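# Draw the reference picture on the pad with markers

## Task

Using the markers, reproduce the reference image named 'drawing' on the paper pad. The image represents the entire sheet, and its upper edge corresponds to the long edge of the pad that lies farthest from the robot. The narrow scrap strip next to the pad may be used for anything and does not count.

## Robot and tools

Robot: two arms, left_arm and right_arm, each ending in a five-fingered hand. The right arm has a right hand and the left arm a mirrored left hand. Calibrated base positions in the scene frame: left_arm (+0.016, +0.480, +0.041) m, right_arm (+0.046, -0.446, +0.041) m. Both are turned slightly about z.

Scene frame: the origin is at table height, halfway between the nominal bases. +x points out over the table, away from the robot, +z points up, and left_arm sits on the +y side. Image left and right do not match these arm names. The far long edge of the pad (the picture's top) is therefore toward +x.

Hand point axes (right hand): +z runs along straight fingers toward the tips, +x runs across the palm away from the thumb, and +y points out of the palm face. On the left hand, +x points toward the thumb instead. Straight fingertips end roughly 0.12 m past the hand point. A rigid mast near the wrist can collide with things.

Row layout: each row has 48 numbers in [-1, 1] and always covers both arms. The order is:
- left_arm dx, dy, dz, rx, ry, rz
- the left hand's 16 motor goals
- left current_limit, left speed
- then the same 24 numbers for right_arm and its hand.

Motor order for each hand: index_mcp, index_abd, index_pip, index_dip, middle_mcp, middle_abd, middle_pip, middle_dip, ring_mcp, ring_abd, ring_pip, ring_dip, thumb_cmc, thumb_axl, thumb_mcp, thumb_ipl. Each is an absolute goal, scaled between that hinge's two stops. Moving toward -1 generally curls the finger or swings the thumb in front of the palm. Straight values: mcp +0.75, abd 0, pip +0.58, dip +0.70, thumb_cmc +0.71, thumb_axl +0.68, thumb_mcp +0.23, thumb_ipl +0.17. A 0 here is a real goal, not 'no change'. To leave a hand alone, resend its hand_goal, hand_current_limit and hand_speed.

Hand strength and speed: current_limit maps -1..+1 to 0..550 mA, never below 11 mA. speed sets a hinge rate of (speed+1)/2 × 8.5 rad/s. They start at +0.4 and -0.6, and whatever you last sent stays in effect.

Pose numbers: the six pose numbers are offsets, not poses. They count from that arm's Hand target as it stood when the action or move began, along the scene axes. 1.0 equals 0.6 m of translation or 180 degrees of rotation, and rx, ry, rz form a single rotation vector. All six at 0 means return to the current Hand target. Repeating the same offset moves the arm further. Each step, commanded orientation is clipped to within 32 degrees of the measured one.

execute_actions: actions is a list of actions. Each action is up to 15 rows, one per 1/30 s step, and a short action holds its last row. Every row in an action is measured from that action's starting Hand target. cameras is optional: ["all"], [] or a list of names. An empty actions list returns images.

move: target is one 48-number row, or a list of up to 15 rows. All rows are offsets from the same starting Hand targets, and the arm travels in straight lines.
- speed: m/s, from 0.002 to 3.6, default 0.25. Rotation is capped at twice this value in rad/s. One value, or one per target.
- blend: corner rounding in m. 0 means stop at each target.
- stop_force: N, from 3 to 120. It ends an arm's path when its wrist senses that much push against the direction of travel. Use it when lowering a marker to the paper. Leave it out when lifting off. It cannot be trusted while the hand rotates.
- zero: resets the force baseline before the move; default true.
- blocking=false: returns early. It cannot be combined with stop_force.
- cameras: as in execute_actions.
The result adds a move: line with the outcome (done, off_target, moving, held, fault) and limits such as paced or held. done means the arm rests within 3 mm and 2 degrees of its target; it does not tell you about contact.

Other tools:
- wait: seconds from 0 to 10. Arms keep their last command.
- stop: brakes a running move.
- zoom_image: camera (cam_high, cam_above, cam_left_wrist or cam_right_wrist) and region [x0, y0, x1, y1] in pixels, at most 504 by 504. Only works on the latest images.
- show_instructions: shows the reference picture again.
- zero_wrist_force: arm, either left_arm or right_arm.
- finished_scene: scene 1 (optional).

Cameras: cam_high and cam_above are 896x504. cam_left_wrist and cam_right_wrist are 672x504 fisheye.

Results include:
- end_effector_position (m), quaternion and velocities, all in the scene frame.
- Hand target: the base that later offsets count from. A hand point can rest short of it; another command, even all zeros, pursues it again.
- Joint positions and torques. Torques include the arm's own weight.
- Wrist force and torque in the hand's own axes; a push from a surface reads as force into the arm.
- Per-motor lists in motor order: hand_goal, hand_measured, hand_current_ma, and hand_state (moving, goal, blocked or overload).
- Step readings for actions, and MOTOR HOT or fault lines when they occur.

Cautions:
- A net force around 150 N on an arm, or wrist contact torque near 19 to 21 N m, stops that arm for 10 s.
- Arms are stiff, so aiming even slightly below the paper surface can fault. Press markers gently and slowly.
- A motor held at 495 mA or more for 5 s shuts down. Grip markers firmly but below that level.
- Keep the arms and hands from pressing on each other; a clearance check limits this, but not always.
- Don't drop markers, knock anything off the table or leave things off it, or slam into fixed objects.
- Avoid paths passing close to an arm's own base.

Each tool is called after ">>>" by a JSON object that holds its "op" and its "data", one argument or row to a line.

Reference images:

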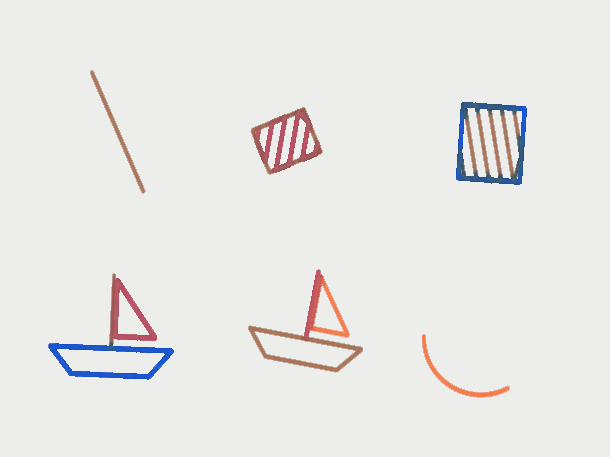

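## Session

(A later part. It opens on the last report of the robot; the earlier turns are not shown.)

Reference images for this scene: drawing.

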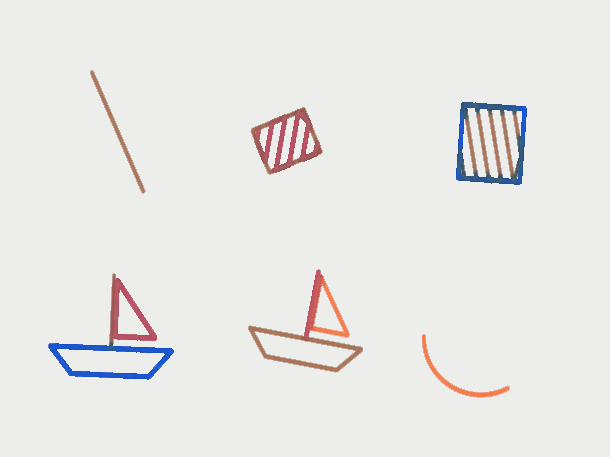

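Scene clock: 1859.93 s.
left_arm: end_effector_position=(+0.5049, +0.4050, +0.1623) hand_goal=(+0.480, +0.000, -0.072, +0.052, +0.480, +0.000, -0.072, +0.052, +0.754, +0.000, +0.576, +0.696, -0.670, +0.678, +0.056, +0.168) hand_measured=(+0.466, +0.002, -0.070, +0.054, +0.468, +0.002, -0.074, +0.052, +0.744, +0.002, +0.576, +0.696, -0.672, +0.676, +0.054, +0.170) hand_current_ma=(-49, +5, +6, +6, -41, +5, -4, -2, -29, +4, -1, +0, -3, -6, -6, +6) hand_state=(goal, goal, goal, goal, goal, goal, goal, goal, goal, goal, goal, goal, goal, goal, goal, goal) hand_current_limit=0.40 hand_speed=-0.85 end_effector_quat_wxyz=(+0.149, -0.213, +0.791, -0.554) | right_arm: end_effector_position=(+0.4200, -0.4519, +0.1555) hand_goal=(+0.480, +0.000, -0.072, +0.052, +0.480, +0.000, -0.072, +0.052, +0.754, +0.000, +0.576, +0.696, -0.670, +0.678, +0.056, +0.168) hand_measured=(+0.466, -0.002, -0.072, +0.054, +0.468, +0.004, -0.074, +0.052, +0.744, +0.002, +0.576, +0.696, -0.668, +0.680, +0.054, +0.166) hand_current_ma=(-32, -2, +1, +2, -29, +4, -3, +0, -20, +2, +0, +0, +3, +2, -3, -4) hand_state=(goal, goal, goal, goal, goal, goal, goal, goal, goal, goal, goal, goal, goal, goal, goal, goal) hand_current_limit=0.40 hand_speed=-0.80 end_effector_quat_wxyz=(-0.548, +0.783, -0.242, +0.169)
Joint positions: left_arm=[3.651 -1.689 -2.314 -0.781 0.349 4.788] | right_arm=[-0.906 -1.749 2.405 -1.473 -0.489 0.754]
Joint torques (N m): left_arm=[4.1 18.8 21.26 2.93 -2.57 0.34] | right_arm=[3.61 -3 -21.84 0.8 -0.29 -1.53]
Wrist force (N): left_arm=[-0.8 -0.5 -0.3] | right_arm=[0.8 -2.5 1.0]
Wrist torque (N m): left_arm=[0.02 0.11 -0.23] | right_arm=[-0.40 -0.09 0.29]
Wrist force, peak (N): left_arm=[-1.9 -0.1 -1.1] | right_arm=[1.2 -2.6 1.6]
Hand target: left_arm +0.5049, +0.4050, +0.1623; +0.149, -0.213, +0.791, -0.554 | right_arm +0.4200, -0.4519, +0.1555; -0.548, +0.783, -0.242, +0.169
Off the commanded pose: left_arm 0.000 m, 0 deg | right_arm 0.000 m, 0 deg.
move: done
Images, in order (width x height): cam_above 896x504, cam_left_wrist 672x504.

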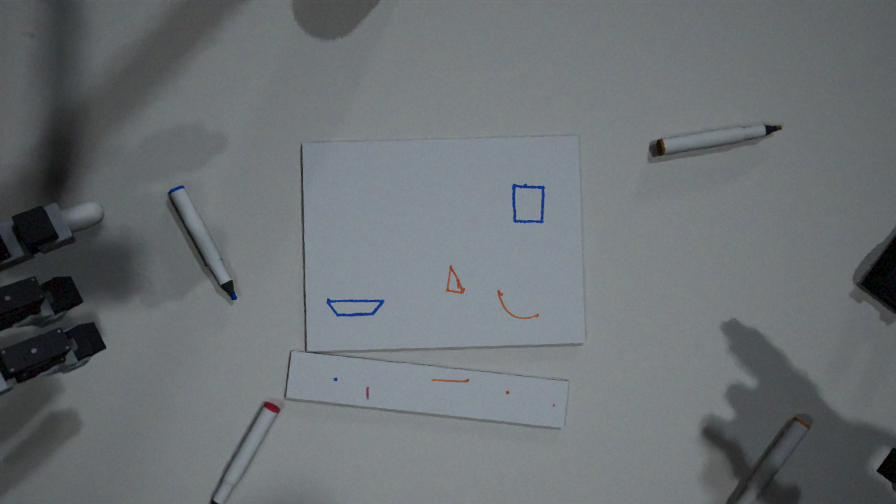

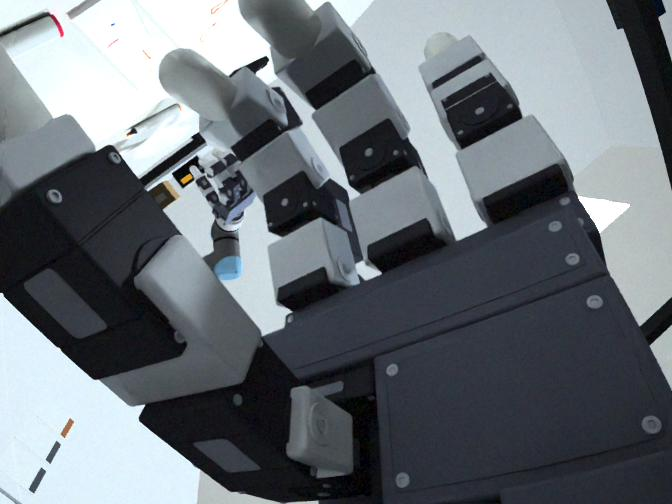

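>>> {"op": "move", "data": {
  "target": [
    [-0.2353,-0.3357,0,0,0,-0.3156,0.479,0,-0.073,0.051,0.479,0,-0.073,0.051,0.754,0,0.576,0.696,-0.671,0.677,0.056,0.168,0.4,-0.85,0,0,0,0,0,0,0.479,0,-0.073,0.051,0.479,0,-0.073,0.051,0.754,0,0.576,0.696,-0.671,0.677,0.056,0.168,0.4,-0.8],
    [-0.2353,-0.3357,-0.17,0,0,-0.3156,0.479,0,-0.073,0.051,0.479,0,-0.073,0.051,0.754,0,0.576,0.696,-0.671,0.677,0.056,0.168,0.4,-0.85,0,0,0,0,0,0,0.479,0,-0.073,0.051,0.479,0,-0.073,0.051,0.754,0,0.576,0.696,-0.671,0.677,0.056,0.168,0.4,-0.8]
  ],
  "speed": [0.12,0.08],
  "cameras": ["cam_above","cam_left_wrist"]
}}

>>> {"op": "zoom_image", "data": {
  "camera": "cam_above",
  "region": [170, 384, 330, 504]
}}

Scene clock: 1883.37 s.
left_arm: end_effector_position=(+0.3637, +0.2036, +0.0603) hand_goal=(+0.480, +0.000, -0.072, +0.052, +0.480, +0.000, -0.072, +0.052, +0.754, +0.000, +0.576, +0.696, -0.670, +0.678, +0.056, +0.168) hand_measured=(+0.466, +0.002, -0.070, +0.054, +0.468, +0.002, -0.074, +0.052, +0.744, +0.002, +0.576, +0.696, -0.672, +0.676, +0.054, +0.170) hand_current_ma=(-49, +5, +6, +6, -41, +5, -4, -2, -29, +4, -1, +0, -2, -6, -6, +6) hand_state=(goal, goal, goal, goal, goal, goal, goal, goal, goal, goal, goal, goal, goal, goal, goal, goal) hand_current_limit=0.40 hand_speed=-0.85 end_effector_quat_wxyz=(-0.133, +0.189, +0.797, -0.558) | right_arm: end_effector_position=(+0.4200, -0.4519, +0.1555) hand_goal=(+0.480, +0.000, -0.072, +0.052, +0.480, +0.000, -0.072, +0.052, +0.754, +0.000, +0.576, +0.696, -0.670, +0.678, +0.056, +0.168) hand_measured=(+0.466, -0.002, -0.072, +0.054, +0.468, +0.004, -0.074, +0.052, +0.744, +0.002, +0.576, +0.696, -0.668, +0.680, +0.054, +0.166) hand_current_ma=(-32, -2, +1, +2, -29, +4, -3, +0, -20, +2, +0, +0, +3, +2, -3, -4) hand_state=(goal, goal, goal, goal, goal, goal, goal, goal, goal, goal, goal, goal, goal, goal, goal, goal) hand_current_limit=0.40 hand_speed=-0.80 end_effector_quat_wxyz=(-0.548, +0.783, -0.242, +0.169)
Joint positions: left_arm=[3.13 -1.912 -2.124 -1.596 0.599 5.721] | right_arm=[-0.906 -1.749 2.405 -1.473 -0.489 0.754]
Joint torques (N m): left_arm=[-5.67 21.31 23.73 0.12 -3.49 -1.72] | right_arm=[5.6 -3.88 -20.06 0.64 0.45 -1.28]
Wrist force (N): left_arm=[-0.8 -0.3 -0.5] | right_arm=[0.7 -2.2 1.0]
Wrist torque (N m): left_arm=[0.07 0.11 -0.25] | right_arm=[-0.37 -0.06 0.29]
Wrist force, peak (N): left_arm=[-1.2 -1.5 -0.9] | right_arm=[1.0 -2.6 1.7]
Hand target: left_arm +0.3637, +0.2036, +0.0603; -0.133, +0.189, +0.797, -0.558 | right_arm +0.4200, -0.4519, +0.1555; -0.548, +0.783, -0.242, +0.169
Off the commanded pose: left_arm 0.000 m, 0 deg | right_arm 0.000 m, 0 deg.
move: done
Images, in order (width x height): cam_above 896x504, cam_left_wrist 672x504.

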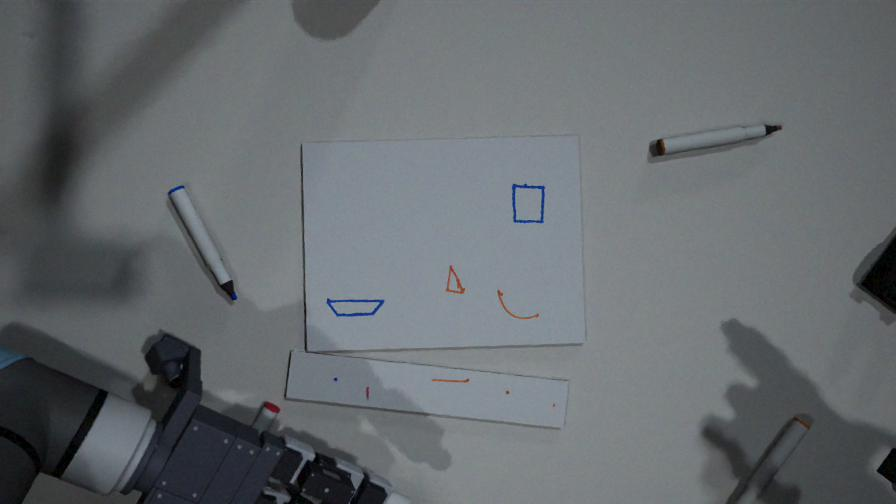

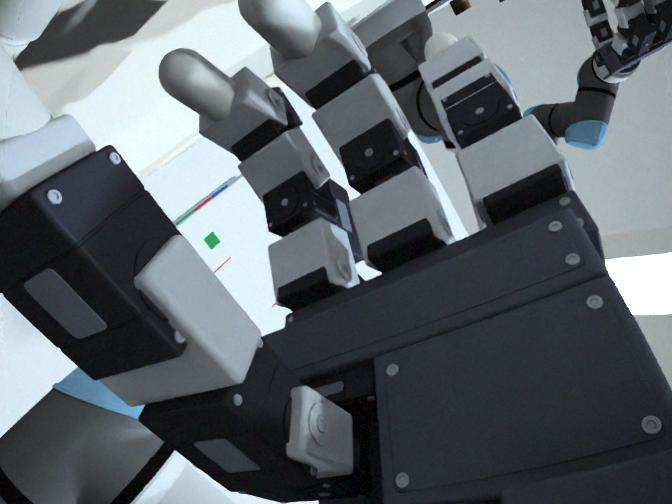

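Scaled by 3.150.

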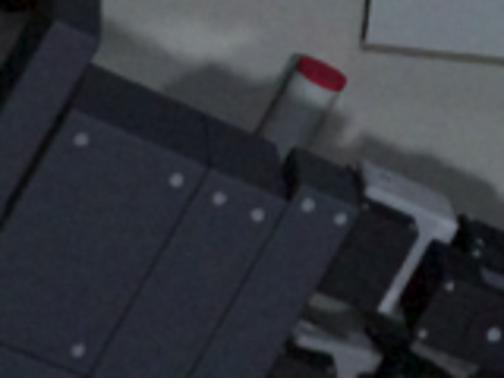

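>>> {"op": "move", "data": {
  "target": [
    [0,0,-0.045,0,0,0,0.479,0,-0.073,0.051,0.479,0,-0.073,0.051,0.754,0,0.576,0.696,-0.671,0.677,0.056,0.168,0.4,-0.85,0,0,0,0,0,0,0.479,0,-0.073,0.051,0.479,0,-0.073,0.051,0.754,0,0.576,0.696,-0.671,0.677,0.056,0.168,0.4,-0.8]
  ],
  "speed": 0.015,
  "stop_force": 4
}}

>>> {"op": "move", "data": {
  "target": [
    [0,0,0.0045,0,0,0,0.479,0,-0.073,0.051,0.479,0,-0.073,0.051,0.754,0,0.576,0.696,-0.671,0.677,0.056,0.168,0.4,-0.85,0,0,0,0,0,0,0.479,0,-0.073,0.051,0.479,0,-0.073,0.051,0.754,0,0.576,0.696,-0.671,0.677,0.056,0.168,0.4,-0.8]
  ],
  "speed": 0.02,
  "cameras": ["cam_above","cam_left_wrist"]
}}

>>> {"op": "zoom_image", "data": {
  "camera": "cam_above",
  "region": [170, 384, 330, 504]
}}

Scene clock: 1912.37 s.
left_arm: end_effector_position=(+0.3637, +0.2036, +0.0354) hand_goal=(+0.480, +0.000, -0.072, +0.052, +0.480, +0.000, -0.072, +0.052, +0.754, +0.000, +0.576, +0.696, -0.670, +0.678, +0.056, +0.168) hand_measured=(+0.466, +0.002, -0.070, +0.054, +0.468, +0.002, -0.074, +0.052, +0.744, +0.002, +0.576, +0.696, -0.672, +0.676, +0.054, +0.170) hand_current_ma=(-49, +5, +6, +6, -41, +5, -4, -2, -29, +4, -1, +0, -4, -6, -3, +3) hand_state=(goal, goal, goal, goal, goal, goal, goal, goal, goal, goal, goal, goal, goal, goal, goal, goal) hand_current_limit=0.40 hand_speed=-0.85 end_effector_quat_wxyz=(-0.133, +0.189, +0.797, -0.558) | right_arm: end_effector_position=(+0.4200, -0.4519, +0.1555) hand_goal=(+0.480, +0.000, -0.072, +0.052, +0.480, +0.000, -0.072, +0.052, +0.754, +0.000, +0.576, +0.696, -0.670, +0.678, +0.056, +0.168) hand_measured=(+0.466, -0.002, -0.072, +0.054, +0.468, +0.004, -0.074, +0.052, +0.744, +0.002, +0.576, +0.696, -0.668, +0.680, +0.054, +0.166) hand_current_ma=(-32, -2, +1, +2, -29, +4, -3, +0, -20, +2, +0, +0, +3, +2, -3, -4) hand_state=(goal, goal, goal, goal, goal, goal, goal, goal, goal, goal, goal, goal, goal, goal, goal, goal) hand_current_limit=0.40 hand_speed=-0.80 end_effector_quat_wxyz=(-0.548, +0.783, -0.242, +0.169)
Joint positions: left_arm=[3.13 -1.968 -2.139 -1.526 0.599 5.721] | right_arm=[-0.906 -1.749 2.405 -1.473 -0.489 0.754]
Joint torques (N m): left_arm=[5.37 22.63 21.65 -0.91 0.01 1.87] | right_arm=[5.3 -4.48 -20.35 0.5 0.25 -1.56]
Wrist force (N): left_arm=[-0.4 -5.1 -1.8] | right_arm=[1.0 -2.3 1.3]
Wrist torque (N m): left_arm=[-0.34 0.06 -0.08] | right_arm=[-0.40 -0.12 0.31]
Wrist force, peak (N): left_arm=[0.6 -17.1 -4.6] | right_arm=[1.3 -2.5 1.5]
Hand target: left_arm +0.3637, +0.2036, +0.0354; -0.133, +0.189, +0.797, -0.558 (not the last commanded pose) | right_arm +0.4200, -0.4519, +0.1555; -0.548, +0.783, -0.242, +0.169
Off the commanded pose: left_arm 0.002 m, 0 deg | right_arm 0.000 m, 0 deg.
move: contact (left_arm)

Scene clock: 1913.07 s.
left_arm: end_effector_position=(+0.3637, +0.2036, +0.0381) hand_goal=(+0.480, +0.000, -0.072, +0.052, +0.480, +0.000, -0.072, +0.052, +0.754, +0.000, +0.576, +0.696, -0.670, +0.678, +0.056, +0.168) hand_measured=(+0.466, +0.002, -0.070, +0.054, +0.468, +0.002, -0.074, +0.052, +0.744, +0.002, +0.576, +0.696, -0.672, +0.676, +0.054, +0.170) hand_current_ma=(-49, +5, +6, +6, -41, +5, -4, -2, -29, +4, -1, +0, -4, -6, -3, +3) hand_state=(goal, goal, goal, goal, goal, goal, goal, goal, goal, goal, goal, goal, goal, goal, goal, goal) hand_current_limit=0.40 hand_speed=-0.85 end_effector_quat_wxyz=(-0.133, +0.189, +0.797, -0.558) | right_arm: end_effector_position=(+0.4200, -0.4519, +0.1555) hand_goal=(+0.480, +0.000, -0.072, +0.052, +0.480, +0.000, -0.072, +0.052, +0.754, +0.000, +0.576, +0.696, -0.670, +0.678, +0.056, +0.168) hand_measured=(+0.466, -0.002, -0.072, +0.054, +0.468, +0.004, -0.074, +0.052, +0.744, +0.002, +0.576, +0.696, -0.668, +0.680, +0.054, +0.166) hand_current_ma=(-32, -2, +1, +2, -29, +4, -3, +0, -20, +2, +0, +0, +3, +2, -3, -4) hand_state=(goal, goal, goal, goal, goal, goal, goal, goal, goal, goal, goal, goal, goal, goal, goal, goal) hand_current_limit=0.40 hand_speed=-0.80 end_effector_quat_wxyz=(-0.548, +0.783, -0.242, +0.169)
Joint positions: left_arm=[3.13 -1.961 -2.137 -1.534 0.599 5.721] | right_arm=[-0.906 -1.749 2.405 -1.473 -0.489 0.754]
Joint torques (N m): left_arm=[5.19 24.16 20.79 -0.34 -0.1 1.4] | right_arm=[3.84 -3.25 -20.49 0.67 -0.03 -1.43]
Wrist force (N): left_arm=[-0.5 -0.4 -0.7] | right_arm=[1.0 -2.3 1.2]
Wrist torque (N m): left_arm=[0.08 0.05 -0.09] | right_arm=[-0.38 -0.10 0.31]
Wrist force, peak (N): left_arm=[0.0 -5.6 -1.6] | right_arm=[1.2 -2.7 1.3]
Hand target: left_arm +0.3637, +0.2036, +0.0381; -0.133, +0.189, +0.797, -0.558 | right_arm +0.4200, -0.4519, +0.1555; -0.548, +0.783, -0.242, +0.169
Off the commanded pose: left_arm 0.000 m, 0 deg | right_arm 0.000 m, 0 deg.
move: done
Images, in order (width x height): cam_above 896x504, cam_left_wrist 672x504.

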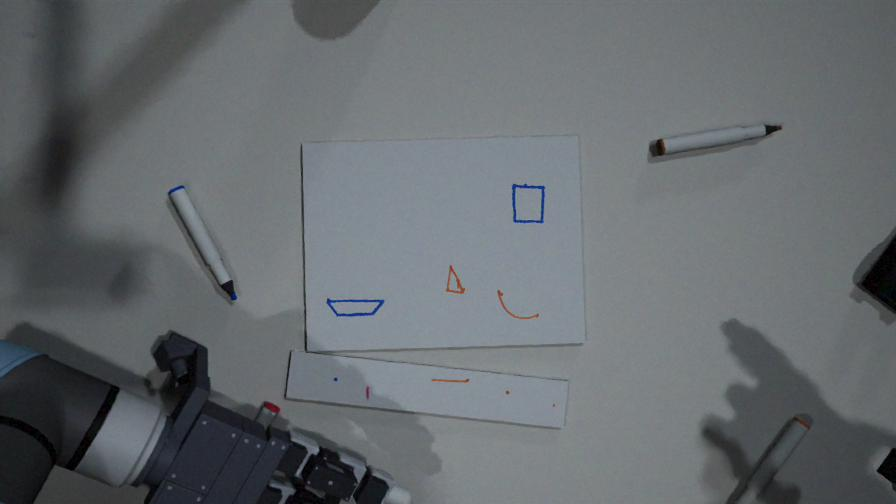

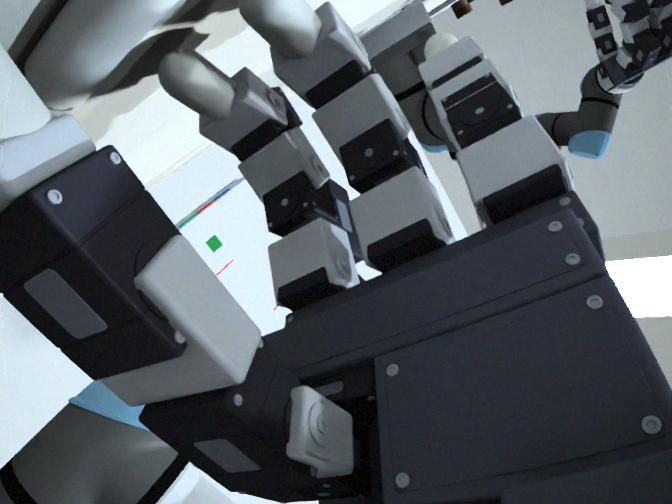

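Scaled by 3.150.

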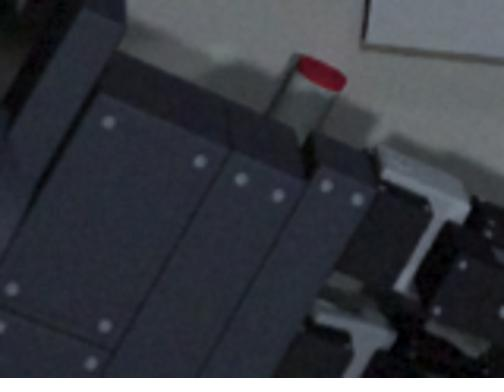

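>>> {"op": "move", "data": {
  "target": [
    [0,0,0.001,0,0,0,0.22,0,-0.073,0.051,0.22,0,-0.073,0.051,0.754,0,0.576,0.696,-0.671,0.677,-0.15,0.168,0.4,-0.92,0,0,0,0,0,0,0.479,0,-0.073,0.051,0.479,0,-0.073,0.051,0.754,0,0.576,0.696,-0.671,0.677,0.056,0.168,0.4,-0.8]
  ],
  "speed": 0.02,
  "cameras": ["cam_above","cam_left_wrist"]
}}

>>> {"op": "move", "data": {
  "target": [
    [0,0,-0.025,0,0,0,0.22,0,-0.073,0.051,0.22,0,-0.073,0.051,0.754,0,0.576,0.696,-0.671,0.677,-0.15,0.168,0.4,-0.92,0,0,0,0,0,0,0.479,0,-0.073,0.051,0.479,0,-0.073,0.051,0.754,0,0.576,0.696,-0.671,0.677,0.056,0.168,0.4,-0.8]
  ],
  "speed": 0.01,
  "stop_force": 4,
  "cameras": ["cam_above","cam_left_wrist"]
}}

>>> {"op": "zoom_image", "data": {
  "camera": "cam_above",
  "region": [170, 384, 330, 504]
}}

Scene clock: 1924.63 s.
left_arm: end_effector_position=(+0.3637, +0.2036, +0.0387) hand_goal=(+0.220, +0.000, -0.072, +0.052, +0.220, +0.000, -0.072, +0.052, +0.754, +0.000, +0.576, +0.696, -0.670, +0.678, -0.150, +0.168) hand_measured=(+0.218, +0.002, -0.070, +0.054, +0.218, +0.002, -0.074, +0.052, +0.744, +0.002, +0.576, +0.696, -0.672, +0.676, -0.146, +0.170) hand_current_ma=(-4, +5, +6, +6, -3, +5, -4, -2, -29, +4, -1, +0, -4, -6, +12, +3) hand_state=(goal, goal, goal, goal, goal, goal, goal, goal, goal, goal, goal, goal, goal, goal, goal, goal) hand_current_limit=0.40 hand_speed=-0.92 end_effector_quat_wxyz=(-0.133, +0.189, +0.797, -0.558) | right_arm: end_effector_position=(+0.4200, -0.4519, +0.1555) hand_goal=(+0.480, +0.000, -0.072, +0.052, +0.480, +0.000, -0.072, +0.052, +0.754, +0.000, +0.576, +0.696, -0.670, +0.678, +0.056, +0.168) hand_measured=(+0.466, -0.002, -0.072, +0.054, +0.468, +0.004, -0.074, +0.052, +0.744, +0.002, +0.576, +0.696, -0.668, +0.680, +0.054, +0.166) hand_current_ma=(-32, -2, +1, +2, -29, +4, -3, +0, -20, +2, +0, +0, +3, +2, -3, -4) hand_state=(goal, goal, goal, goal, goal, goal, goal, goal, goal, goal, goal, goal, goal, goal, goal, goal) hand_current_limit=0.40 hand_speed=-0.80 end_effector_quat_wxyz=(-0.548, +0.783, -0.242, +0.169)
Joint positions: left_arm=[3.13 -1.96 -2.137 -1.535 0.599 5.721] | right_arm=[-0.906 -1.749 2.405 -1.473 -0.489 0.754]
Joint torques (N m): left_arm=[5.16 30.63 22.57 -0.05 0.01 1.47] | right_arm=[5.34 -4.31 -21.48 0.39 0.29 -1.41]
Wrist force (N): left_arm=[-0.7 -0.5 -0.7] | right_arm=[0.8 -2.3 1.1]
Wrist torque (N m): left_arm=[0.08 0.07 -0.09] | right_arm=[-0.38 -0.07 0.30]
Wrist force, peak (N): left_arm=[-1.0 -0.7 -0.8] | right_arm=[1.3 -2.5 1.5]
Hand target: left_arm +0.3637, +0.2036, +0.0387; -0.133, +0.189, +0.797, -0.558 | right_arm +0.4200, -0.4519, +0.1555; -0.548, +0.783, -0.242, +0.169
Off the commanded pose: left_arm 0.000 m, 0 deg | right_arm 0.000 m, 0 deg.
move: done
Images, in order (width x height): cam_above 896x504, cam_left_wrist 672x504.

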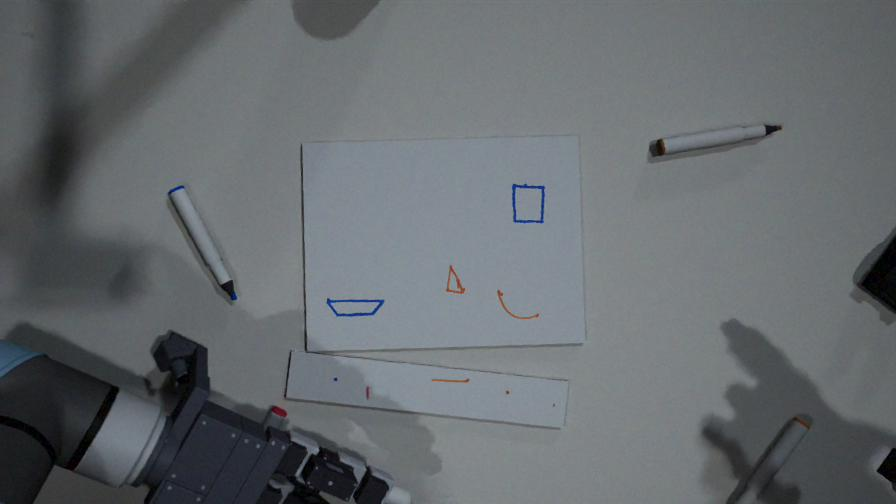

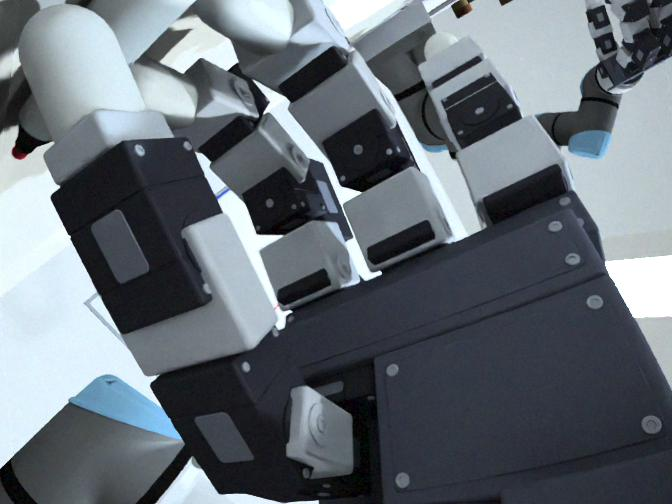

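Scene clock: 1926.10 s.
left_arm: end_effector_position=(+0.3637, +0.2036, +0.0333) hand_goal=(+0.220, +0.000, -0.072, +0.052, +0.220, +0.000, -0.072, +0.052, +0.754, +0.000, +0.576, +0.696, -0.670, +0.678, -0.150, +0.168) hand_measured=(+0.218, +0.002, -0.072, +0.050, +0.222, +0.002, -0.076, +0.046, +0.744, +0.002, +0.576, +0.696, -0.672, +0.676, -0.148, +0.170) hand_current_ma=(-4, +5, +0, -2, +2, +4, -12, -18, -29, +4, -1, +0, -4, -6, +10, +3) hand_state=(goal, goal, goal, goal, goal, goal, goal, goal, goal, goal, goal, goal, goal, goal, goal, goal) hand_current_limit=0.40 hand_speed=-0.92 end_effector_quat_wxyz=(-0.133, +0.189, +0.797, -0.558) | right_arm: end_effector_position=(+0.4200, -0.4519, +0.1555) hand_goal=(+0.480, +0.000, -0.072, +0.052, +0.480, +0.000, -0.072, +0.052, +0.754, +0.000, +0.576, +0.696, -0.670, +0.678, +0.056, +0.168) hand_measured=(+0.466, -0.002, -0.072, +0.054, +0.468, +0.004, -0.074, +0.052, +0.744, +0.002, +0.576, +0.696, -0.668, +0.680, +0.054, +0.166) hand_current_ma=(-32, -2, +1, +2, -29, +4, -3, +0, -20, +2, +0, +0, +3, +2, -3, -4) hand_state=(goal, goal, goal, goal, goal, goal, goal, goal, goal, goal, goal, goal, goal, goal, goal, goal) hand_current_limit=0.40 hand_speed=-0.80 end_effector_quat_wxyz=(-0.548, +0.783, -0.242, +0.169)
Joint positions: left_arm=[3.13 -1.973 -2.14 -1.52 0.599 5.721] | right_arm=[-0.906 -1.749 2.405 -1.473 -0.489 0.754]
Joint torques (N m): left_arm=[5.76 34.33 20.71 -2.12 0.2 2.16] | right_arm=[6.1 -4.95 -20.15 0.73 -0.01 -1.6]
Wrist force (N): left_arm=[-1.0 -1.9 -0.9] | right_arm=[1.1 -2.4 0.9]
Wrist torque (N m): left_arm=[-0.01 0.11 -0.09] | right_arm=[-0.37 -0.11 0.31]
Wrist force, peak (N): left_arm=[-0.2 -9.9 -2.5] | right_arm=[1.4 -2.6 1.4]
Hand target: left_arm +0.3637, +0.2036, +0.0333; -0.133, +0.189, +0.797, -0.558 (not the last commanded pose) | right_arm +0.4200, -0.4519, +0.1555; -0.548, +0.783, -0.242, +0.169
Off the commanded pose: left_arm 0.010 m, 0 deg | right_arm 0.000 m, 0 deg.
move: contact (left_arm)
Images, in order (width x height): cam_above 896x504, cam_left_wrist 672x504.

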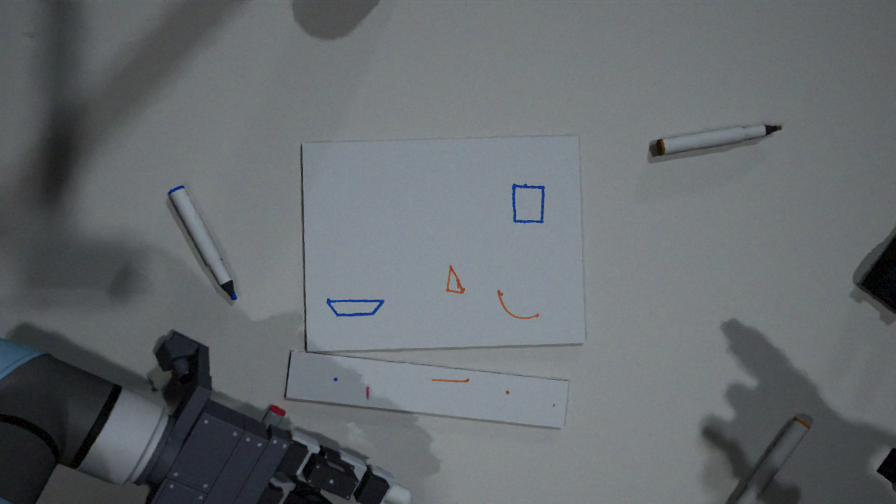

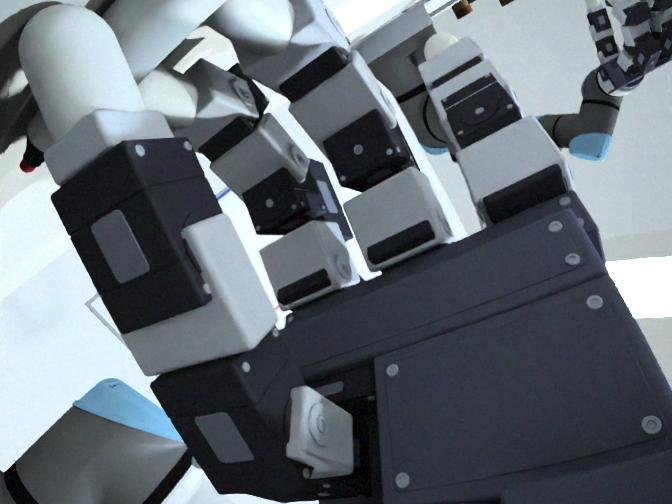

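Scaled by 3.150.

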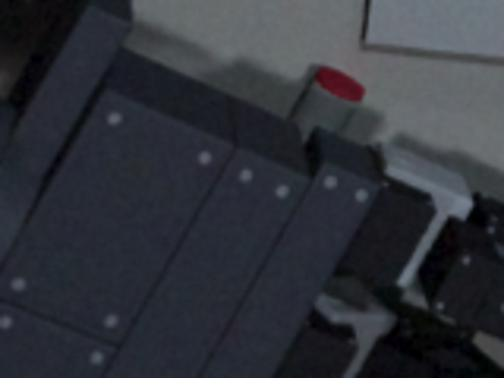

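>>> {"op": "move", "data": {
  "target": [
    [0,0,-0.0012,0,0,0,0.22,0,-0.073,0.051,0.22,0,-0.073,0.051,0.754,0,0.576,0.696,-0.671,0.677,-0.15,0.168,0.4,-0.92,0,0,0,0,0,0,0.479,0,-0.073,0.051,0.479,0,-0.073,0.051,0.754,0,0.576,0.696,-0.671,0.677,0.056,0.168,0.4,-0.8]
  ],
  "speed": 0.02
}}

>>> {"op": "move", "data": {
  "target": [
    [0,0,0,0,0,0,0.06,0,-0.073,0.051,0.06,0,-0.073,0.051,0.754,0,0.576,0.696,-0.671,0.677,-0.295,0.168,0.75,-0.9,0,0,0,0,0,0,0.479,0,-0.073,0.051,0.479,0,-0.073,0.051,0.754,0,0.576,0.696,-0.671,0.677,0.056,0.168,0.4,-0.8]
  ],
  "speed": 0.02,
  "cameras": ["cam_above","cam_left_wrist"]
}}

>>> {"op": "zoom_image", "data": {
  "camera": "cam_above",
  "region": [170, 384, 330, 504]
}}

Scene clock: 1935.43 s.
left_arm: end_effector_position=(+0.3637, +0.2036, +0.0325) hand_goal=(+0.220, +0.000, -0.072, +0.052, +0.220, +0.000, -0.072, +0.052, +0.754, +0.000, +0.576, +0.696, -0.670, +0.678, -0.150, +0.168) hand_measured=(+0.220, +0.002, -0.074, +0.048, +0.224, +0.002, -0.080, +0.042, +0.744, +0.002, +0.576, +0.696, -0.672, +0.676, -0.148, +0.170) hand_current_ma=(+0, +6, -6, -9, +10, +5, -22, -31, -29, +4, -1, +0, -4, -5, +7, +3) hand_state=(goal, goal, goal, goal, goal, goal, goal, goal, goal, goal, goal, goal, goal, goal, goal, goal) hand_current_limit=0.40 hand_speed=-0.92 end_effector_quat_wxyz=(-0.133, +0.189, +0.797, -0.558) | right_arm: end_effector_position=(+0.4200, -0.4519, +0.1555) hand_goal=(+0.480, +0.000, -0.072, +0.052, +0.480, +0.000, -0.072, +0.052, +0.754, +0.000, +0.576, +0.696, -0.670, +0.678, +0.056, +0.168) hand_measured=(+0.466, -0.002, -0.072, +0.054, +0.468, +0.004, -0.074, +0.052, +0.744, +0.002, +0.576, +0.696, -0.668, +0.680, +0.054, +0.166) hand_current_ma=(-32, -2, +1, +2, -29, +4, -3, +0, -20, +2, +0, +0, +3, +2, -3, -4) hand_state=(goal, goal, goal, goal, goal, goal, goal, goal, goal, goal, goal, goal, goal, goal, goal, goal) hand_current_limit=0.40 hand_speed=-0.80 end_effector_quat_wxyz=(-0.548, +0.783, -0.242, +0.169)
Joint positions: left_arm=[3.13 -1.974 -2.14 -1.518 0.599 5.721] | right_arm=[-0.906 -1.749 2.405 -1.473 -0.489 0.754]
Joint torques (N m): left_arm=[5.17 17.19 3.4 4.4 0.18 2.11] | right_arm=[4.33 -3.81 -20.16 0.53 0.33 -1.63]
Wrist force (N): left_arm=[0.9 -16.6 -6.3] | right_arm=[0.8 -2.5 1.0]
Wrist torque (N m): left_arm=[-0.77 0.08 -0.11] | right_arm=[-0.38 -0.09 0.29]
Wrist force, peak (N): left_arm=[1.0 -17.1 -6.1] | right_arm=[1.6 -2.6 1.2]
Hand target: left_arm +0.3637, +0.2036, +0.0325; -0.133, +0.189, +0.797, -0.558 | right_arm +0.4200, -0.4519, +0.1555; -0.548, +0.783, -0.242, +0.169
Off the commanded pose: left_arm 0.000 m, 0 deg | right_arm 0.000 m, 0 deg.
move: done

Scene clock: 1936.07 s.
left_arm: end_effector_position=(+0.3637, +0.2036, +0.0325) hand_goal=(+0.060, +0.000, -0.072, +0.052, +0.060, +0.000, -0.072, +0.052, +0.754, +0.000, +0.576, +0.696, -0.670, +0.678, -0.294, +0.168) hand_measured=(+0.138, +0.004, -0.062, +0.050, +0.214, +0.004, -0.072, +0.038, +0.744, +0.002, +0.576, +0.696, -0.672, +0.676, -0.168, +0.194) hand_current_ma=(+336, +7, +30, -2, +481, +9, -1, -41, -29, +4, -1, +0, -3, -5, +481, +123) hand_state=(blocked, goal, goal, goal, blocked, goal, goal, goal, goal, goal, goal, goal, goal, goal, blocked, blocked) hand_current_limit=0.75 hand_speed=-0.90 end_effector_quat_wxyz=(-0.133, +0.189, +0.797, -0.558) | right_arm: end_effector_position=(+0.4200, -0.4519, +0.1555) hand_goal=(+0.480, +0.000, -0.072, +0.052, +0.480, +0.000, -0.072, +0.052, +0.754, +0.000, +0.576, +0.696, -0.670, +0.678, +0.056, +0.168) hand_measured=(+0.466, -0.002, -0.072, +0.054, +0.468, +0.004, -0.074, +0.052, +0.744, +0.002, +0.576, +0.696, -0.668, +0.680, +0.054, +0.166) hand_current_ma=(-32, -2, +1, +2, -29, +4, -3, +0, -20, +2, +0, +0, +3, +2, -3, -4) hand_state=(goal, goal, goal, goal, goal, goal, goal, goal, goal, goal, goal, goal, goal, goal, goal, goal) hand_current_limit=0.40 hand_speed=-0.80 end_effector_quat_wxyz=(-0.548, +0.783, -0.242, +0.169)
Joint positions: left_arm=[3.13 -1.974 -2.14 -1.518 0.599 5.721] | right_arm=[-0.906 -1.749 2.405 -1.473 -0.489 0.754]
Joint torques (N m): left_arm=[5.28 15.95 3.96 2.84 0.29 2.04] | right_arm=[4.9 -4.28 -20.73 0.51 0.12 -1.8]
Wrist force (N): left_arm=[1.9 -18.8 -4.3] | right_arm=[0.9 -2.6 1.1]
Wrist torque (N m): left_arm=[-0.72 0.02 0.00] | right_arm=[-0.42 -0.09 0.30]
Wrist force, peak (N): left_arm=[1.3 -19.4 -4.3] | right_arm=[1.0 -2.6 1.5]
Hand target: left_arm +0.3637, +0.2036, +0.0325; -0.133, +0.189, +0.797, -0.558 | right_arm +0.4200, -0.4519, +0.1555; -0.548, +0.783, -0.242, +0.169
Off the commanded pose: left_arm 0.000 m, 0 deg | right_arm 0.000 m, 0 deg.
move: done
Images, in order (width x height): cam_above 896x504, cam_left_wrist 672x504.

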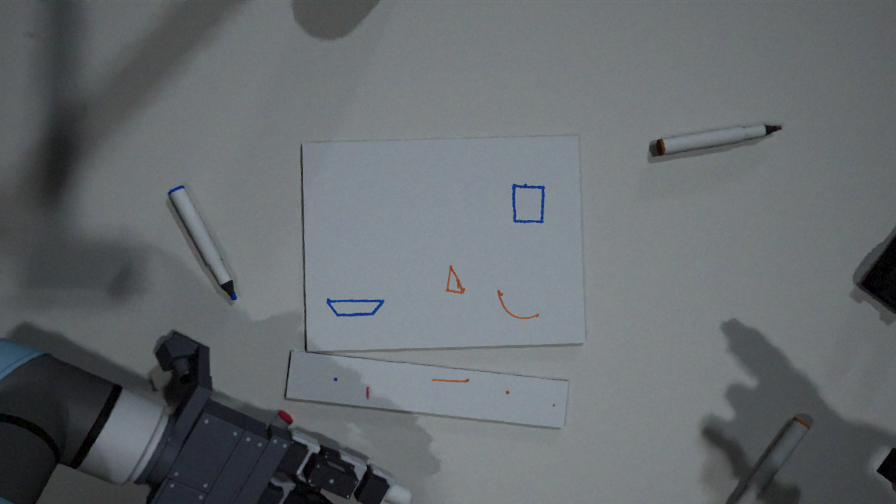

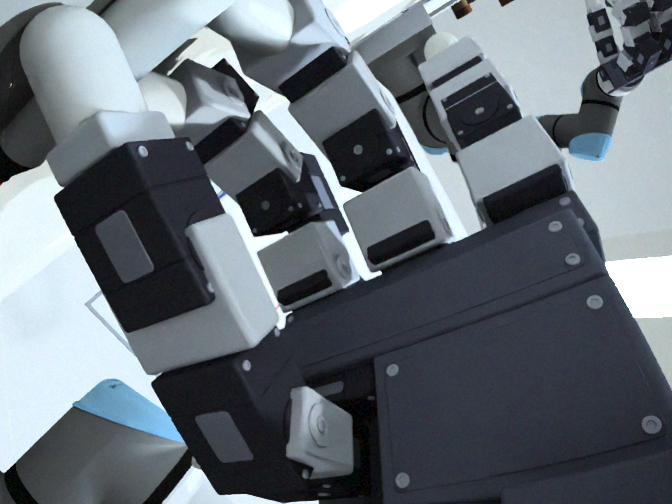

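Scaled by 3.150.

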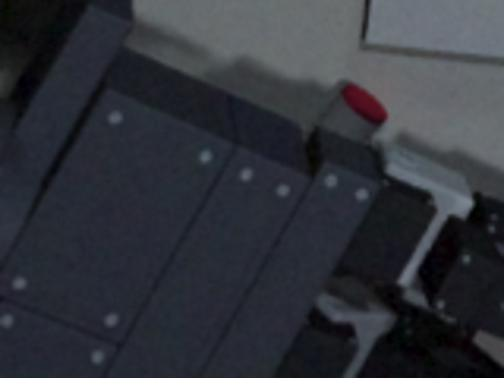

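>>> {"op": "move", "data": {
  "target": [
    [0,0,0.1,0,0,0,0.06,0,-0.073,0.051,0.06,0,-0.073,0.051,0.754,0,0.576,0.696,-0.671,0.677,-0.295,0.168,0.75,-0.9,0,0,0,0,0,0,0.479,0,-0.073,0.051,0.479,0,-0.073,0.051,0.754,0,0.576,0.696,-0.671,0.677,0.056,0.168,0.4,-0.8]
  ],
  "speed": 0.03,
  "cameras": ["cam_above","cam_left_wrist"]
}}

>>> {"op": "zoom_image", "data": {
  "camera": "cam_above",
  "region": [170, 384, 330, 504]
}}

Scene clock: 1947.60 s.
left_arm: end_effector_position=(+0.3637, +0.2036, +0.0926) hand_goal=(+0.060, +0.000, -0.072, +0.052, +0.060, +0.000, -0.072, +0.052, +0.754, +0.000, +0.576, +0.696, -0.670, +0.678, -0.294, +0.168) hand_measured=(+0.136, +0.004, -0.044, +0.060, +0.144, -0.006, -0.048, +0.060, +0.744, +0.002, +0.576, +0.696, -0.656, +0.684, -0.168, +0.208) hand_current_ma=(+330, +7, +99, +22, +365, -15, +80, +23, -30, +4, -1, +0, +42, +21, +481, +209) hand_state=(blocked, goal, blocked, goal, blocked, goal, blocked, goal, goal, goal, goal, goal, goal, goal, blocked, blocked) hand_current_limit=0.75 hand_speed=-0.90 end_effector_quat_wxyz=(-0.133, +0.189, +0.797, -0.558) end_effector_velocity=(+0.001, +0.000, -0.001) end_effector_angular_velocity=(+0.000, -0.003, +0.000) | right_arm: end_effector_position=(+0.4200, -0.4519, +0.1555) hand_goal=(+0.480, +0.000, -0.072, +0.052, +0.480, +0.000, -0.072, +0.052, +0.754, +0.000, +0.576, +0.696, -0.670, +0.678, +0.056, +0.168) hand_measured=(+0.466, -0.002, -0.072, +0.054, +0.468, +0.004, -0.074, +0.052, +0.744, +0.002, +0.576, +0.696, -0.668, +0.680, +0.054, +0.166) hand_current_ma=(-32, -2, +1, +2, -29, +4, -3, +0, -20, +2, +0, +0, +3, +2, -3, -4) hand_state=(goal, goal, goal, goal, goal, goal, goal, goal, goal, goal, goal, goal, goal, goal, goal, goal) hand_current_limit=0.40 hand_speed=-0.80 end_effector_quat_wxyz=(-0.548, +0.783, -0.242, +0.169)
Joint positions: left_arm=[3.13 -1.846 -2.099 -1.688 0.599 5.721] | right_arm=[-0.906 -1.749 2.405 -1.473 -0.489 0.754]
Joint velocities: left_arm=[0 -0.002 -0.001 0.006 0 0] | right_arm=[within noise]
Joint torques (N m): left_arm=[-3.48 18.84 10.65 3.74 -2.77 0.27] | right_arm=[5.19 -4.8 -19.96 0.57 -0.1 -1.49]
Wrist force (N): left_arm=[-0.7 0.0 -0.5] | right_arm=[0.9 -1.9 1.0]
Wrist torque (N m): left_arm=[0.12 0.10 -0.14] | right_arm=[-0.32 -0.08 0.31]
Wrist force, peak (N): left_arm=[1.4 -19.3 -4.8] | right_arm=[1.2 -2.7 1.2]
Hand target: left_arm +0.3637, +0.2036, +0.0925; -0.133, +0.189, +0.797, -0.558 | right_arm +0.4200, -0.4519, +0.1555; -0.548, +0.783, -0.242, +0.169
Off the commanded pose: left_arm 0.000 m, 0 deg | right_arm 0.000 m, 0 deg.
move: done
Images, in order (width x height): cam_above 896x504, cam_left_wrist 672x504.

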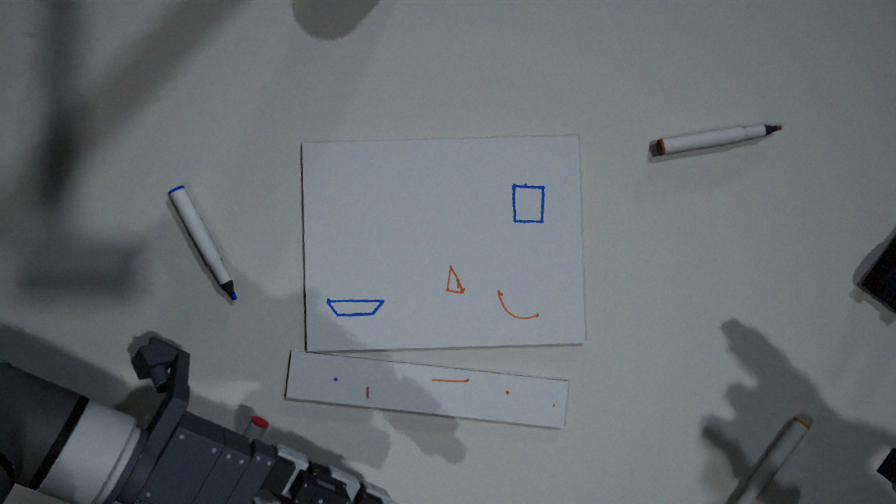

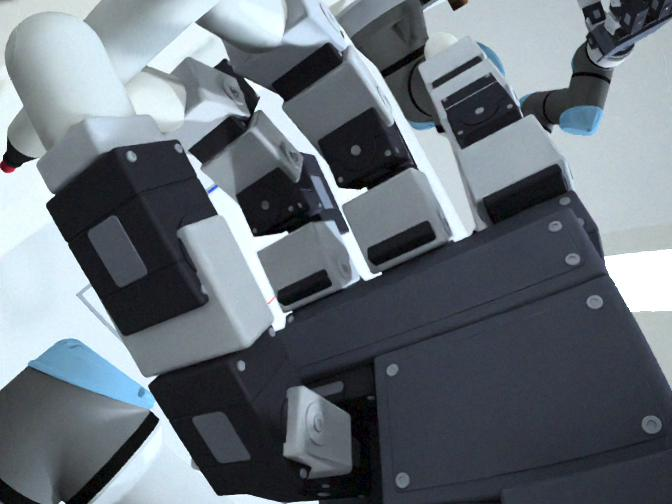

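Scaled by 3.150.

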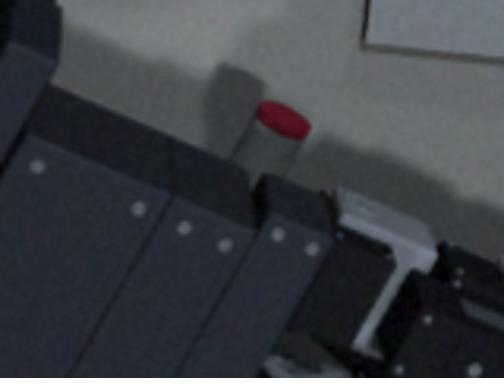

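>>> {"op": "move", "data": {
  "target": [
    [0,0,0.14,0,0,0,0.06,0,-0.073,0.051,0.06,0,-0.073,0.051,0.754,0,0.576,0.696,-0.671,0.677,-0.295,0.168,0.78,-0.9,0,0,0,0,0,0,0.479,0,-0.073,0.051,0.479,0,-0.073,0.051,0.754,0,0.576,0.696,-0.671,0.677,0.056,0.168,0.4,-0.8],
    [0.2232,-0.237,0.14,0,0,0.3156,0.06,0,-0.073,0.051,0.06,0,-0.073,0.051,0.754,0,0.576,0.696,-0.671,0.677,-0.295,0.168,0.78,-0.9,0,0,0,0,0,0,0.479,0,-0.073,0.051,0.479,0,-0.073,0.051,0.754,0,0.576,0.696,-0.671,0.677,0.056,0.168,0.4,-0.8]
  ],
  "speed": [0.1,0.15]
}}

>>> {"op": "move", "data": {
  "target": [
    [0,0,0,0.1667,-0.2887,0,0.06,0,-0.073,0.051,0.06,0,-0.073,0.051,0.754,0,0.576,0.696,-0.671,0.677,-0.295,0.168,0.78,-0.9,0,0,0,0,0,0,0.479,0,-0.073,0.051,0.479,0,-0.073,0.051,0.754,0,0.576,0.696,-0.671,0.677,0.056,0.168,0.4,-0.8]
  ],
  "speed": 0.15,
  "cameras": ["cam_above","cam_left_wrist"]
}}

>>> {"op": "zoom_image", "data": {
  "camera": "cam_above",
  "region": [300, 314, 460, 434]
}}

Scene clock: 1967.03 s.
left_arm: end_effector_position=(+0.4976, +0.0614, +0.1765) hand_goal=(+0.060, +0.000, -0.072, +0.052, +0.060, +0.000, -0.072, +0.052, +0.754, +0.000, +0.576, +0.696, -0.670, +0.678, -0.294, +0.168) hand_measured=(+0.136, +0.004, -0.042, +0.060, +0.144, -0.006, -0.048, +0.060, +0.744, +0.002, +0.576, +0.696, -0.656, +0.684, -0.168, +0.210) hand_current_ma=(+330, +7, +100, +22, +361, -16, +81, +24, -30, +4, -1, +0, +43, +21, +489, +210) hand_state=(blocked, goal, blocked, goal, blocked, goal, blocked, goal, goal, goal, goal, goal, goal, goal, blocked, blocked) hand_current_limit=0.78 hand_speed=-0.90 end_effector_quat_wxyz=(+0.149, -0.212, +0.791, -0.554) end_effector_velocity=(+0.001, +0.001, +0.000) end_effector_angular_velocity=(+0.002, +0.000, +0.004) | right_arm: end_effector_position=(+0.4200, -0.4519, +0.1555) hand_goal=(+0.480, +0.000, -0.072, +0.052, +0.480, +0.000, -0.072, +0.052, +0.754, +0.000, +0.576, +0.696, -0.670, +0.678, +0.056, +0.168) hand_measured=(+0.466, -0.002, -0.072, +0.054, +0.468, +0.004, -0.074, +0.052, +0.744, +0.002, +0.576, +0.696, -0.668, +0.680, +0.054, +0.166) hand_current_ma=(-32, -2, +1, +2, -29, +4, -3, +0, -20, +2, +0, +0, +3, +2, -3, -4) hand_state=(goal, goal, goal, goal, goal, goal, goal, goal, goal, goal, goal, goal, goal, goal, goal, goal) hand_current_limit=0.40 hand_speed=-0.80 end_effector_quat_wxyz=(-0.548, +0.783, -0.242, +0.169)
Joint positions: left_arm=[2.842 -2.064 -2.084 0.531 0.841 3.472] | right_arm=[-0.906 -1.749 2.405 -1.473 -0.489 0.754]
Joint velocities: left_arm=[0 0 0 0 0.005 -0.001] | right_arm=[within noise]
Joint torques (N m): left_arm=[-1.7 38.11 10.17 0.09 1.92 -1.92] | right_arm=[4.86 -3.75 -21.34 0.4 0.21 -1.51]
Wrist force (N): left_arm=[-0.8 -0.4 -0.3] | right_arm=[0.8 -2.3 1.0]
Wrist torque (N m): left_arm=[0.08 0.08 -0.10] | right_arm=[-0.37 -0.08 0.30]
Wrist force, peak (N): left_arm=[-1.2 -1.0 -0.8] | right_arm=[1.2 -2.7 1.5]
Hand target: left_arm +0.4976, +0.0614, +0.1765; +0.149, -0.212, +0.791, -0.554 | right_arm +0.4200, -0.4519, +0.1555; -0.548, +0.783, -0.242, +0.169
Off the commanded pose: left_arm 0.000 m, 0 deg | right_arm 0.000 m, 0 deg.
move: done

Scene clock: 1970.97 s.
left_arm: end_effector_position=(+0.4976, +0.0613, +0.1766) hand_goal=(+0.060, +0.000, -0.072, +0.052, +0.060, +0.000, -0.072, +0.052, +0.754, +0.000, +0.576, +0.696, -0.670, +0.678, -0.294, +0.168) hand_measured=(+0.136, +0.004, -0.042, +0.060, +0.142, -0.006, -0.048, +0.060, +0.744, +0.002, +0.576, +0.696, -0.654, +0.684, -0.168, +0.210) hand_current_ma=(+330, +11, +104, +23, +357, -16, +81, +24, -29, +4, -1, +0, +48, +21, +490, +210) hand_state=(blocked, goal, blocked, goal, blocked, goal, blocked, goal, goal, goal, goal, goal, goal, goal, blocked, blocked) hand_current_limit=0.78 hand_speed=-0.90 end_effector_quat_wxyz=(+0.524, +0.093, +0.759, -0.374) | right_arm: end_effector_position=(+0.4200, -0.4519, +0.1555) hand_goal=(+0.480, +0.000, -0.072, +0.052, +0.480, +0.000, -0.072, +0.052, +0.754, +0.000, +0.576, +0.696, -0.670, +0.678, +0.056, +0.168) hand_measured=(+0.466, -0.002, -0.072, +0.054, +0.468, +0.004, -0.074, +0.052, +0.744, +0.002, +0.576, +0.696, -0.668, +0.680, +0.054, +0.166) hand_current_ma=(-32, -2, +1, +2, -29, +4, -3, +0, -20, +2, +0, +0, +3, +2, -3, -4) hand_state=(goal, goal, goal, goal, goal, goal, goal, goal, goal, goal, goal, goal, goal, goal, goal, goal) hand_current_limit=0.40 hand_speed=-0.80 end_effector_quat_wxyz=(-0.548, +0.783, -0.242, +0.169)
Joint positions: left_arm=[2.567 -2.205 -2.16 1.048 1.365 4.25] | right_arm=[-0.906 -1.749 2.405 -1.473 -0.489 0.754]
Joint torques (N m): left_arm=[6.81 35.34 7.69 0.24 -2.06 1.04] | right_arm=[4.35 -4.96 -18.7 0.35 0.07 -1.74]
Wrist force (N): left_arm=[0.5 0.1 0.3] | right_arm=[0.8 -2.1 1.0]
Wrist torque (N m): left_arm=[0.06 -0.08 -0.19] | right_arm=[-0.35 -0.09 0.30]
Wrist force, peak (N): left_arm=[-1.3 0.1 -0.3] | right_arm=[1.1 -2.7 1.3]
Hand target: left_arm +0.4976, +0.0614, +0.1765; +0.524, +0.093, +0.759, -0.374 | right_arm +0.4200, -0.4519, +0.1555; -0.548, +0.783, -0.242, +0.169
Off the commanded pose: left_arm 0.000 m, 0 deg | right_arm 0.000 m, 0 deg.
move: done
Images, in order (width x height): cam_above 896x504, cam_left_wrist 672x504.

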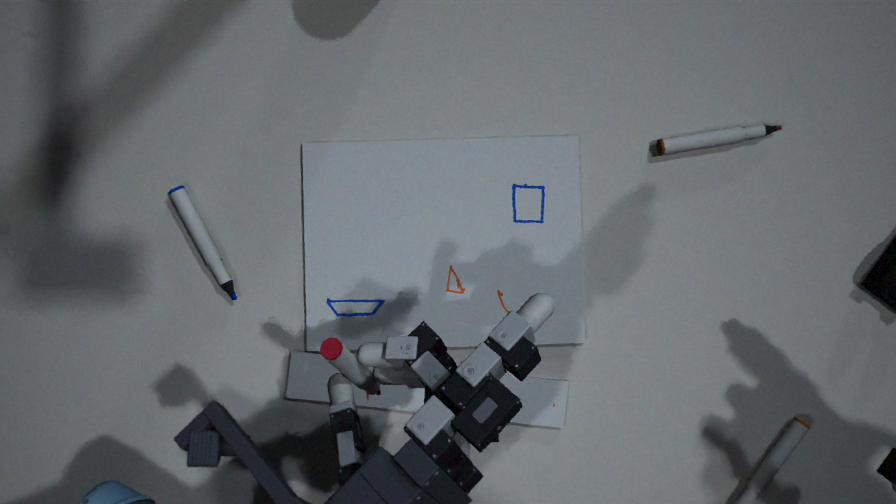

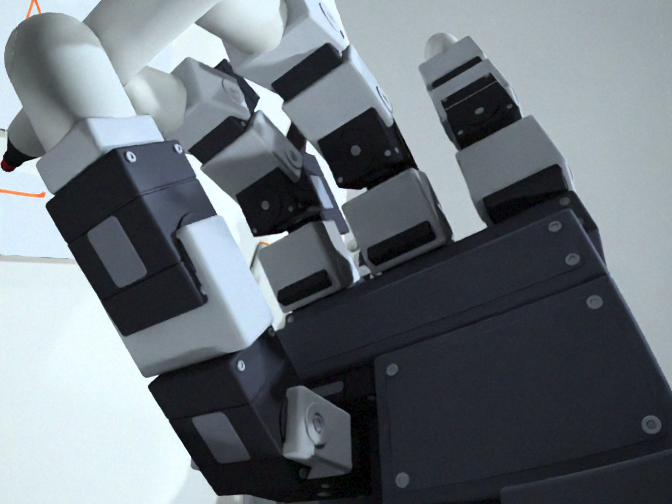

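Scaled by 3.150.

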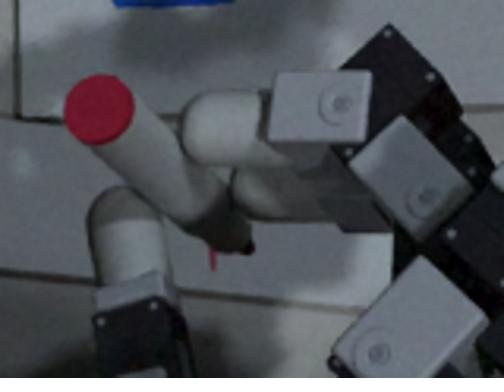

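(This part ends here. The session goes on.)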